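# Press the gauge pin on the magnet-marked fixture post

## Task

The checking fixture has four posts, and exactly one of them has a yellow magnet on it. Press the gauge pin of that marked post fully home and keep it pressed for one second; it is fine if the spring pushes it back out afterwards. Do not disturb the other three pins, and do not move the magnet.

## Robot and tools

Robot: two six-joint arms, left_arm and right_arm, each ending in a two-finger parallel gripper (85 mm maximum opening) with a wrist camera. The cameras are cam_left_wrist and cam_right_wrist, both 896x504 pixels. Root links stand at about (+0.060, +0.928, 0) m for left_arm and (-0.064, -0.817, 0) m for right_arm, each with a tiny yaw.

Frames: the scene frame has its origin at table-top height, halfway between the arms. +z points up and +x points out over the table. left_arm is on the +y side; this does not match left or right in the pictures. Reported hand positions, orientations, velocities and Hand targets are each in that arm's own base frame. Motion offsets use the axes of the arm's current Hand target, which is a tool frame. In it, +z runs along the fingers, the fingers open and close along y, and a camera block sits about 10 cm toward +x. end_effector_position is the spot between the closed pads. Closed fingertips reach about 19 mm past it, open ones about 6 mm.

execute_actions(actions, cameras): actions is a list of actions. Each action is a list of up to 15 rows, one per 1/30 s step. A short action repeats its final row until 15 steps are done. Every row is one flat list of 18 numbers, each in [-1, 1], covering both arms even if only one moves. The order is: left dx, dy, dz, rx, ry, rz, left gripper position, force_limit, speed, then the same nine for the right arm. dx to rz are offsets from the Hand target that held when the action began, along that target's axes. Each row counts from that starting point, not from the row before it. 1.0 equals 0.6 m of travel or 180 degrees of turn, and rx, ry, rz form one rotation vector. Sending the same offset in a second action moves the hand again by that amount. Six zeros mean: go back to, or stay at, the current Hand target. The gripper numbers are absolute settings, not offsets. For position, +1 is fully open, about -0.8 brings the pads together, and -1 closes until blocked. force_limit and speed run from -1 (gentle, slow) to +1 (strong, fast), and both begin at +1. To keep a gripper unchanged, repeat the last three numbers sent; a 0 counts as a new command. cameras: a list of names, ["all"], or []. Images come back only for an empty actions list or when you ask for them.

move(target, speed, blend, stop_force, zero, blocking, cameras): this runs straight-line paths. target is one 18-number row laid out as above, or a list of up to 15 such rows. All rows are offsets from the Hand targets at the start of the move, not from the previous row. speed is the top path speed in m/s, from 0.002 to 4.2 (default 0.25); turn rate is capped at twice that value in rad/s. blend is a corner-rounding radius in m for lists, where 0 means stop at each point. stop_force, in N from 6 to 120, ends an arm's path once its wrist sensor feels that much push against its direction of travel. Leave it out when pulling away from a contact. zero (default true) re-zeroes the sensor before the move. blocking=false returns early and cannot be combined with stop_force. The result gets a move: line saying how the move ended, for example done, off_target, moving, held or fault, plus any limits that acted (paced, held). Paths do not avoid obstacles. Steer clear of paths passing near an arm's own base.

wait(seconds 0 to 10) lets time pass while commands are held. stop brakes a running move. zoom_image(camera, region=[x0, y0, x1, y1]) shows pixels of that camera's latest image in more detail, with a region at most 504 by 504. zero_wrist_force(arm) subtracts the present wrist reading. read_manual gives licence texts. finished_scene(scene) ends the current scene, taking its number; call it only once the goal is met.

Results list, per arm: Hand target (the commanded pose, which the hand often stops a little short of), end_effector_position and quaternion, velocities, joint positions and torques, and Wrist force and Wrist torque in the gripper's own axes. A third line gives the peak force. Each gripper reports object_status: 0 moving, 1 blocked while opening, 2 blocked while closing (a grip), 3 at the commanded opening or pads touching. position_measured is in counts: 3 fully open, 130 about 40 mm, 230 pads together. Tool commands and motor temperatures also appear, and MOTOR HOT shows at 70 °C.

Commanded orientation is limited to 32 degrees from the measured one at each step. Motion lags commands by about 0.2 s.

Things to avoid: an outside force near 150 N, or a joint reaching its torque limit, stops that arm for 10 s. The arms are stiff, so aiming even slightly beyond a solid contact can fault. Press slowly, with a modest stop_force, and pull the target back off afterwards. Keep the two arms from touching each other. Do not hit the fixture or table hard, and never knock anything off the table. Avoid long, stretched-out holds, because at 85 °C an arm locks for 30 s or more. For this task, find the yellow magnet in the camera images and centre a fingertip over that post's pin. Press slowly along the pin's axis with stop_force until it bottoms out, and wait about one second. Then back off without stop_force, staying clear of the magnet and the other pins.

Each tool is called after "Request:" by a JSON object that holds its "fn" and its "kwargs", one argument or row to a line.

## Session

Request:
{"fn": "execute_actions", "kwargs": {
  "actions": []
}}

Scene clock: 0.00 s.
left_arm: end_effector_position=(+0.3071, -0.4220, +0.1602) position_measured=3 object_status=3 end_effector_quat_wxyz=(+0.066, +0.956, -0.074, +0.275) | right_arm: end_effector_position=(+0.4900, -0.3027, +0.2369) position_measured=3 object_status=3 end_effector_quat_wxyz=(+0.548, -0.467, -0.511, -0.471)
Joint positions: left_arm=[-1.763 -1.739 2.857 -2.766 -1.003 1.555] | right_arm=[2.511 -2.074 -2.06 -2.212 2.389 -0.015]
Joint velocities: within noise
Joint torques (N m): no reading
Motor temperatures (°C): left_arm=[24 35 26 38 34 33] | right_arm=[28 35 35 36 33 38]
Wrist force (N): no reading
Wrist torque (N m): no reading
Wrist force, peak (N): no reading
Hand target: left_arm +0.3071, -0.4220, +0.1602; +0.066, +0.956, -0.074, +0.275 | right_arm +0.4900, -0.3027, +0.2369; +0.548, -0.467, -0.511, -0.471
Tool commands: left_gripper/position=+1.0 left_gripper/force_limit=+1.0 left_gripper/speed=+1.0 right_gripper/position=+1.0 right_gripper/force_limit=+1.0 right_gripper/speed=+1.0
camera_calibration:
cam_left_wrist: T_world_to_cam=[[-0.204299, -0.976285, 0.0716159, -0.353754], [-0.955218, 0.182823, -0.232669, 0.427195], [0.214058, -0.115943, -0.969916, 0.170568], [0, 0, 0, 1]] pos_world=[0.299281, -0.40369, 0.290166]
cam_right_wrist: T_world_to_cam=[[0.98966, 0.130322, -0.059914, -0.419077], [-0.0206188, -0.284112, -0.958569, 0.167032], [-0.141945, 0.949893, -0.278487, 0.549542], [0, 0, 0, 1]] pos_world=[0.496192, -0.419935, 0.288044]

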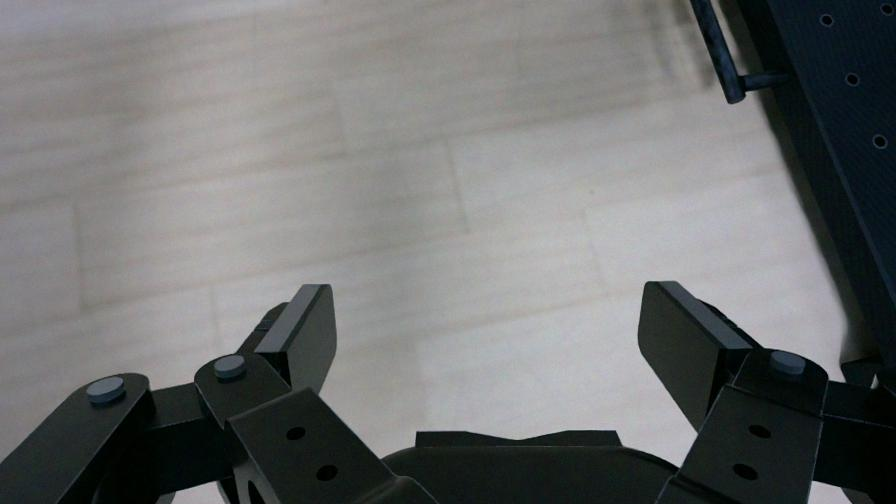

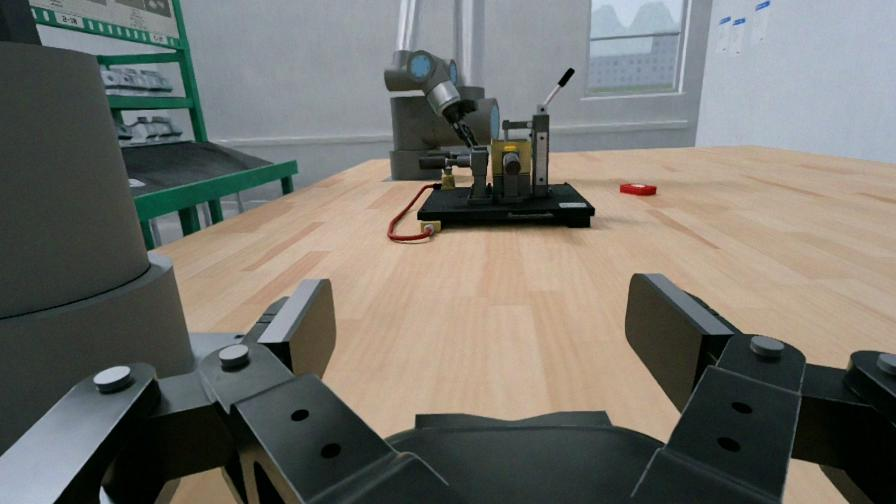

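Request:
{"fn": "zoom_image", "kwargs": {
  "camera": "cam_right_wrist",
  "region": [380, 40, 620, 260]
}}

Scaled by 2.100 from the camera's 896x504 image, which has a finer 1280x720 frame.

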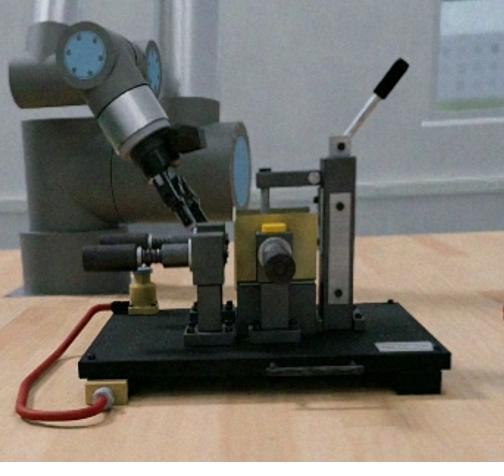

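Request:
{"fn": "move", "kwargs": {
  "target": [0,0,0,0,0,0,1,1,1,0.134,0.14,0.993,-0.0395,-0.1231,-0.0034,-1,1,1],
  "cameras": ["cam_right_wrist"]
}}

Request:
{"fn": "zoom_image", "kwargs": {
  "camera": "cam_right_wrist",
  "region": [340, 50, 660, 290]
}}

Scene clock: 5.10 s.
left_arm: end_effector_position=(+0.3071, -0.4220, +0.1602) position_measured=3 object_status=3 end_effector_quat_wxyz=(+0.066, +0.956, -0.074, +0.275) | right_arm: end_effector_position=(+0.5045, +0.2953, +0.3401) position_measured=234 object_status=3 end_effector_quat_wxyz=(-0.407, +0.578, +0.579, +0.406)
Joint positions: left_arm=[-1.763 -1.739 2.857 -2.766 -1.003 1.555] | right_arm=[3.508 -1.857 -2.708 0.631 2.644 2.415]
Joint torques (N m): left_arm=[2.14 -12.6 -54.8 -10.19 3.57 -0.77] | right_arm=[19.55 56.65 9.57 13.73 -0.64 5.46]
Wrist force (N): left_arm=[0.1 -0.2 -0.1] | right_arm=[-1.0 -0.5 1.2]
Wrist torque (N m): left_arm=[-0.05 -0.02 0.00] | right_arm=[0.09 0.48 -0.43]
Wrist force, peak (N): left_arm=[0.3 0.3 -0.4] | right_arm=[1.4 2.8 3.5]
Hand target: left_arm +0.3071, -0.4220, +0.1602; +0.066, +0.956, -0.074, +0.275 | right_arm +0.5045, +0.2953, +0.3401; -0.407, +0.578, +0.579, +0.406
Off the commanded pose: left_arm 0.000 m, 0 deg | right_arm 0.000 m, 0 deg.
move: done
camera_calibration:
cam_right_wrist: T_world_to_cam=[[0.99949, -0.00128439, -0.0319009, -0.480761], [-0.0257581, -0.622805, -0.781953, 0.478713], [-0.0188637, 0.782376, -0.622521, 0.116677], [0, 0, 0, 1]] pos_world=[0.495048, 0.206242, 0.431628]
Images, in order (width x height): cam_right_wrist 896x504.

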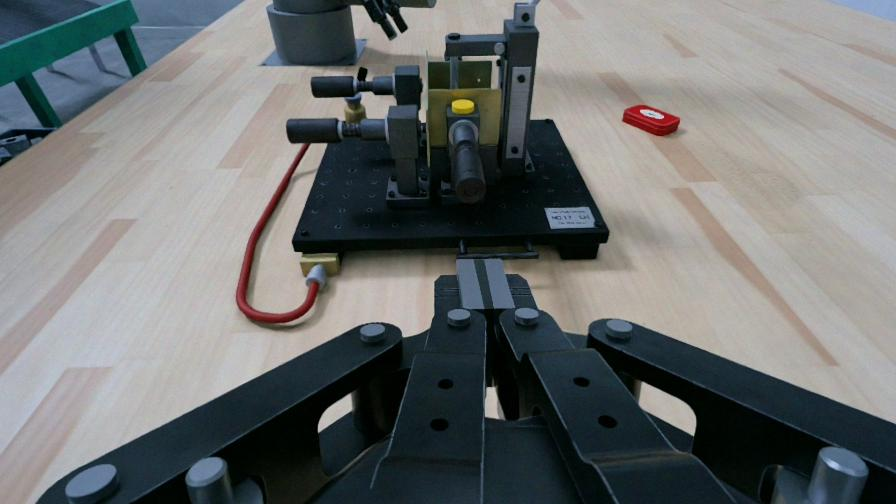

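Scaled by 1.575 from the camera's 896x504 image, which has a finer 1280x720 frame.

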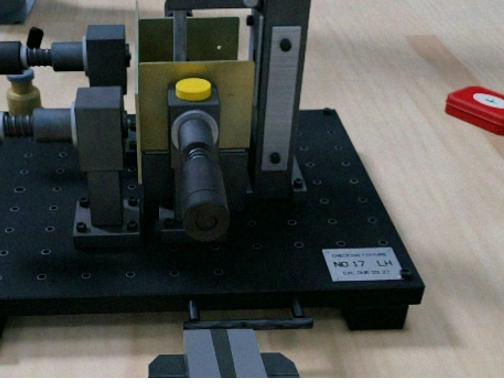

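Request:
{"fn": "move", "kwargs": {
  "target": [0,0,0,0,0,0,1,1,1,-0.129,0.0158,0.5225,0,-0.139,0,-1,1,1],
  "cameras": ["cam_right_wrist"]
}}

Request:
{"fn": "zoom_image", "kwargs": {
  "camera": "cam_right_wrist",
  "region": [350, 0, 630, 330]
}}

Scene clock: 7.33 s.
left_arm: end_effector_position=(+0.3071, -0.4220, +0.1602) position_measured=3 object_status=3 end_effector_quat_wxyz=(+0.066, +0.956, -0.074, +0.275) | right_arm: end_effector_position=(+0.5133, +0.5638, +0.1609) position_measured=234 object_status=3 end_effector_quat_wxyz=(-0.272, +0.653, +0.653, +0.271)
Joint positions: left_arm=[-1.763 -1.739 2.857 -2.766 -1.003 1.555] | right_arm=[4.042 -1.994 -2.588 0.535 2.028 2.631]
Joint torques (N m): left_arm=[-1.09 -16.76 -53.11 -9.93 2.86 -1.41] | right_arm=[12.44 87.47 45.26 6.59 0.68 5.94]
Wrist force (N): left_arm=[0.0 0.0 -0.3] | right_arm=[0.2 0.5 1.6]
Wrist torque (N m): left_arm=[0.00 0.01 0.00] | right_arm=[0.64 0.00 -0.45]
Wrist force, peak (N): left_arm=[0.4 0.1 -0.4] | right_arm=[1.5 0.7 4.7]
Hand target: left_arm +0.3071, -0.4220, +0.1602; +0.066, +0.956, -0.074, +0.275 | right_arm +0.5133, +0.5639, +0.1608; -0.272, +0.653, +0.653, +0.271
Off the commanded pose: left_arm 0.000 m, 0 deg | right_arm 0.000 m, 0 deg.
move: done
camera_calibration:
cam_right_wrist: T_world_to_cam=[[0.999518, -0.014098, -0.0276618, -0.488367], [-0.0249513, -0.894954, -0.445461, 0.604833], [-0.018476, 0.445936, -0.894874, 0.0285882], [0, 0, 0, 1]] pos_world=[0.503751, 0.521664, 0.281503]
Images, in order (width x height): cam_right_wrist 896x504.

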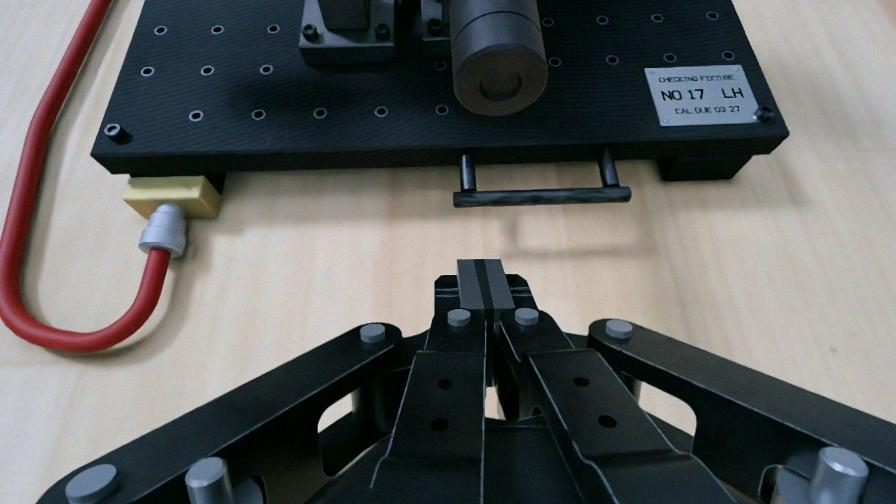

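Scaled by 1.527 from the camera's 896x504 image, which has a finer 1280x720 frame.

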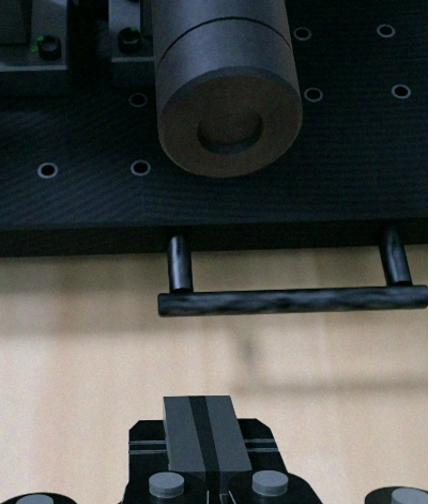

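Request:
{"fn": "move", "kwargs": {
  "target": [0,0,0,0,0,0,1,1,1,0.0653,0.0135,0.0653,0,0,0,-1,1,1],
  "speed": 0.07,
  "stop_force": 15,
  "cameras": ["cam_right_wrist"]
}}

Request:
{"fn": "move", "kwargs": {
  "target": [0,0,0,0,0,0,1,1,1,0.08,0,0.08,0,0,0,-1,1,1],
  "speed": 0.012,
  "stop_force": 45,
  "cameras": ["cam_right_wrist"]
}}

Request:
{"fn": "move", "kwargs": {
  "target": [0,0,0,0,0,0,1,1,1,0.02,0,0.02,0,0,0,-1,1,1],
  "speed": 0.004,
  "stop_force": 30
}}

Request:
{"fn": "wait", "kwargs": {
  "seconds": 1.3,
  "cameras": ["cam_right_wrist"]
}}

Request:
{"fn": "zoom_image", "kwargs": {
  "camera": "cam_right_wrist",
  "region": [400, 0, 600, 120]
}}

Scene clock: 11.17 s.
left_arm: end_effector_position=(+0.3071, -0.4220, +0.1602) position_measured=3 object_status=3 end_effector_quat_wxyz=(+0.066, +0.956, -0.074, +0.275) | right_arm: end_effector_position=(+0.5213, +0.6194, +0.1610) position_measured=234 object_status=3 end_effector_quat_wxyz=(-0.272, +0.653, +0.653, +0.271)
Joint positions: left_arm=[-1.763 -1.739 2.857 -2.766 -1.003 1.555] | right_arm=[4.088 -2.011 -2.532 0.513 2 2.671]
Joint torques (N m): left_arm=[-1.42 -11.54 -54.15 -10.2 3.62 -1.04] | right_arm=[25 94.54 41.66 6.66 -1.85 5.58]
Wrist force (N): left_arm=[0.1 0.0 0.0] | right_arm=[0.0 0.9 2.0]
Wrist torque (N m): left_arm=[0.00 -0.01 0.00] | right_arm=[0.78 0.10 -0.36]
Wrist force, peak (N): left_arm=[0.5 0.1 -0.3] | right_arm=[0.8 0.9 2.7]
Hand target: left_arm +0.3071, -0.4220, +0.1602; +0.066, +0.956, -0.074, +0.275 | right_arm +0.5213, +0.6194, +0.1610; -0.272, +0.653, +0.653, +0.271
Off the commanded pose: left_arm 0.000 m, 0 deg | right_arm 0.000 m, 0 deg.
move: done
camera_calibration:
cam_right_wrist: T_world_to_cam=[[0.999518, -0.0141041, -0.0276587, -0.495672], [-0.0249513, -0.895053, -0.44526, 0.654929], [-0.018476, 0.445736, -0.894974, 0.00413313], [0, 0, 0, 1]] pos_world=[0.511851, 0.577363, 0.281604]
Images, in order (width x height): cam_right_wrist 896x504.

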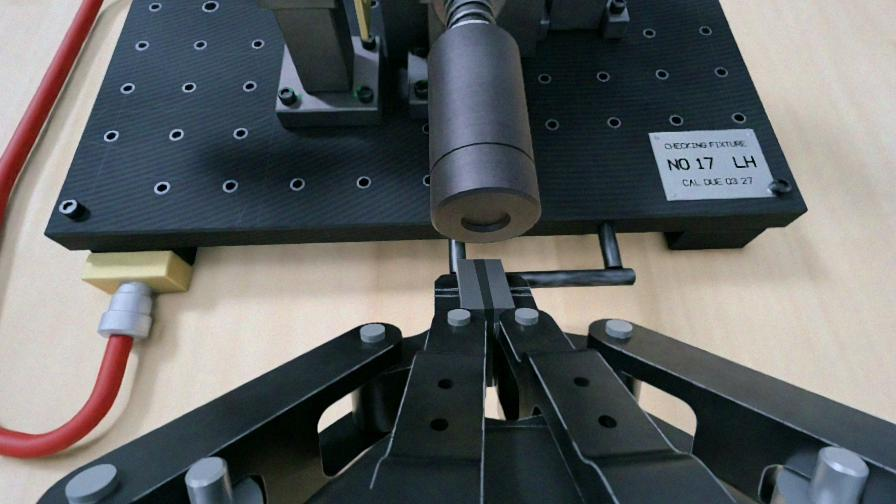

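Scene clock: 14.90 s.
left_arm: end_effector_position=(+0.3071, -0.4220, +0.1602) position_measured=3 object_status=3 end_effector_quat_wxyz=(+0.066, +0.956, -0.074, +0.275) | right_arm: end_effector_position=(+0.5212, +0.6503, +0.1610) position_measured=234 object_status=3 end_effector_quat_wxyz=(-0.272, +0.653, +0.653, +0.271)
Joint positions: left_arm=[-1.763 -1.739 2.857 -2.766 -1.003 1.555] | right_arm=[4.117 -2.021 -2.504 0.505 1.982 2.695]
Joint torques (N m): left_arm=[-4.53 -13.12 -56.89 -9.87 2.63 -1.59] | right_arm=[4.32 133.39 50.05 20.56 11.14 -7.23]
Wrist force (N): left_arm=[0.0 0.0 0.0] | right_arm=[-31.1 1.3 -36.7]
Wrist torque (N m): left_arm=[0.00 0.01 0.00] | right_arm=[1.01 -0.05 -0.35]
Wrist force, peak (N): left_arm=[0.2 -0.1 -0.5] | right_arm=[-52.8 -4.6 -89.4]
Hand target: left_arm +0.3071, -0.4220, +0.1602; +0.066, +0.956, -0.074, +0.275 | right_arm +0.5213, +0.6503, +0.1610; -0.272, +0.653, +0.653, +0.271 (not the last commanded pose)
Off the commanded pose: left_arm 0.000 m, 0 deg | right_arm 0.037 m, 0 deg.
move: contact (right_arm)
camera_calibration:
cam_right_wrist: T_world_to_cam=[[0.999516, -0.0140609, -0.0277488, -0.495136], [-0.0249528, -0.895054, -0.445258, 0.682585], [-0.018576, 0.445735, -0.894972, -0.00959084], [0, 0, 0, 1]] pos_world=[0.511751, 0.608263, 0.281603]
Images, in order (width x height): cam_right_wrist 896x504.

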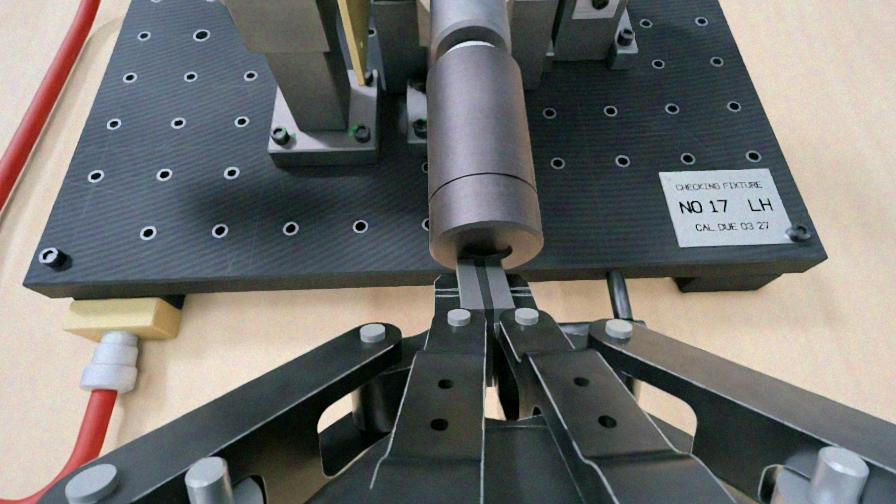

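Scene clock: 15.63 s.
left_arm: end_effector_position=(+0.3071, -0.4220, +0.1602) position_measured=3 object_status=3 end_effector_quat_wxyz=(+0.066, +0.956, -0.074, +0.275) | right_arm: end_effector_position=(+0.5212, +0.6506, +0.1610) position_measured=234 object_status=3 end_effector_quat_wxyz=(-0.272, +0.653, +0.653, +0.271)
Joint positions: left_arm=[-1.763 -1.739 2.857 -2.766 -1.003 1.555] | right_arm=[4.117 -2.021 -2.503 0.505 1.981 2.695]
Joint torques (N m): left_arm=[2.37 -10.17 -56.73 -9.87 2.76 -1.05] | right_arm=[31.89 113.49 77.05 16.63 13.49 -2.95]
Wrist force (N): left_arm=[-0.1 0.0 -0.2] | right_arm=[-56.3 0.0 -73.1]
Wrist torque (N m): left_arm=[0.01 0.02 0.00] | right_arm=[1.07 -0.05 -0.42]
Wrist force, peak (N): left_arm=[0.0 0.4 -0.3] | right_arm=[-58.0 0.0 -74.2]
Hand target: left_arm +0.3071, -0.4220, +0.1602; +0.066, +0.956, -0.074, +0.275 | right_arm +0.5212, +0.6505, +0.1610; -0.272, +0.652, +0.653, +0.271 (not the last commanded pose)
Off the commanded pose: left_arm 0.000 m, 0 deg | right_arm 0.017 m, 0 deg.
move: contact (right_arm)

Scene clock: 16.93 s.
left_arm: end_effector_position=(+0.3071, -0.4220, +0.1602) position_measured=3 object_status=3 end_effector_quat_wxyz=(+0.066, +0.956, -0.074, +0.275) | right_arm: end_effector_position=(+0.5212, +0.6505, +0.1610) position_measured=234 object_status=3 end_effector_quat_wxyz=(-0.272, +0.652, +0.653, +0.271)
Joint positions: left_arm=[-1.763 -1.739 2.857 -2.766 -1.003 1.555] | right_arm=[4.117 -2.021 -2.504 0.505 1.981 2.695]
Joint torques (N m): left_arm=[-1.17 -9.31 -54.28 -10.17 3.1 -1.04] | right_arm=[26.21 120.82 72.77 19.51 14.82 -7.6]
Wrist force (N): left_arm=[0.2 -0.1 0.0] | right_arm=[-52.7 1.3 -68.2]
Wrist torque (N m): left_arm=[-0.02 -0.03 0.00] | right_arm=[1.06 -0.07 -0.41]
Wrist force, peak (N): left_arm=[-0.2 0.3 -0.5] | right_arm=[-56.2 -0.3 -72.6]
Hand target: left_arm +0.3071, -0.4220, +0.1602; +0.066, +0.956, -0.074, +0.275 | right_arm +0.5212, +0.6505, +0.1610; -0.272, +0.652, +0.653, +0.271 (not the last commanded pose)
Tool commands: left_gripper/position=+1.0 left_gripper/force_limit=+1.0 left_gripper/speed=+1.0 right_gripper/position=-1.0 right_gripper/force_limit=+1.0 right_gripper/speed=+1.0
Off the commanded pose: left_arm 0.000 m, 0 deg | right_arm 0.017 m, 0 deg.
wait: 1.30 s; at rest by 0.17 s
camera_calibration:
cam_right_wrist: T_world_to_cam=[[0.99952, -0.014014, -0.0276155, -0.495202], [-0.0248513, -0.895056, -0.445261, 0.682714], [-0.0184775, 0.445734, -0.894975, -0.0097287], [0, 0, 0, 1]] pos_world=[0.511752, 0.608463, 0.281604]
Images, in order (width x height): cam_right_wrist 896x504.

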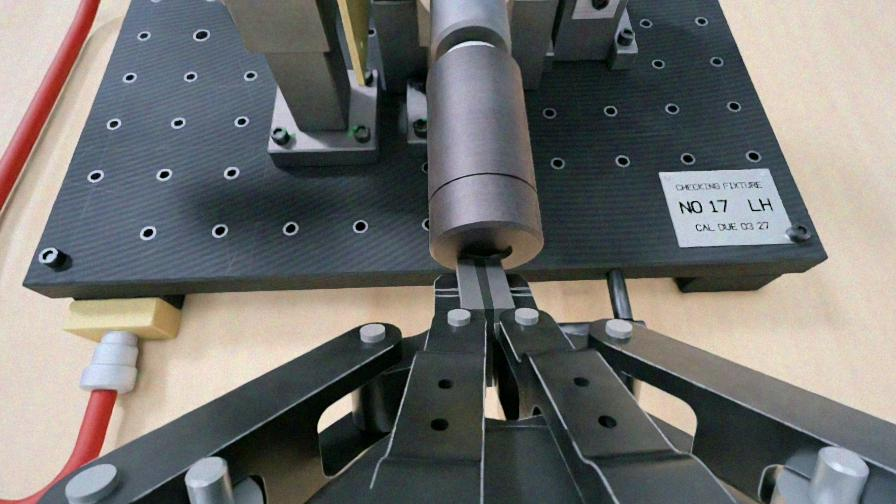

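Scaled by 2.520 from the camera's 896x504 image, which has a finer 1280x720 frame.

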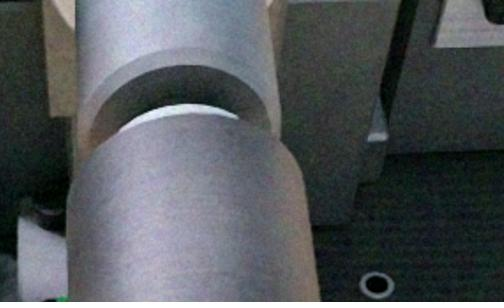

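Request:
{"fn": "move", "kwargs": {
  "target": [0,0,0,0,0,0,1,1,1,-0.1,0,-0.1,0,0,0,-1,1,1],
  "speed": 0.07
}}

Request:
{"fn": "finished_scene", "kwargs": {
  "scene": 3
}}

Scene clock: 18.87 s.
left_arm: end_effector_position=(+0.3071, -0.4220, +0.1602) position_measured=3 object_status=3 end_effector_quat_wxyz=(+0.066, +0.956, -0.074, +0.275) | right_arm: end_effector_position=(+0.5214, +0.5658, +0.1608) position_measured=234 object_status=3 end_effector_quat_wxyz=(-0.272, +0.652, +0.653, +0.271)
Joint positions: left_arm=[-1.763 -1.739 2.857 -2.766 -1.003 1.555] | right_arm=[4.034 -1.995 -2.577 0.522 2.034 2.623]
Joint torques (N m): left_arm=[-2.35 -9.68 -56.52 -10.07 2.78 -1.94] | right_arm=[-11.72 133.89 11.85 16.05 7.14 -6.6]
Wrist force (N): left_arm=[0.1 0.0 -0.1] | right_arm=[-0.1 -0.1 1.7]
Wrist torque (N m): left_arm=[0.00 -0.02 0.00] | right_arm=[0.52 0.05 -0.03]
Wrist force, peak (N): left_arm=[-0.4 0.0 0.3] | right_arm=[-53.0 1.1 -67.9]
Hand target: left_arm +0.3071, -0.4220, +0.1602; +0.066, +0.956, -0.074, +0.275 | right_arm +0.5214, +0.5657, +0.1608; -0.272, +0.652, +0.653, +0.271
Off the commanded pose: left_arm 0.000 m, 0 deg | right_arm 0.000 m, 0 deg.
move: done

The scene is finished: the task was done.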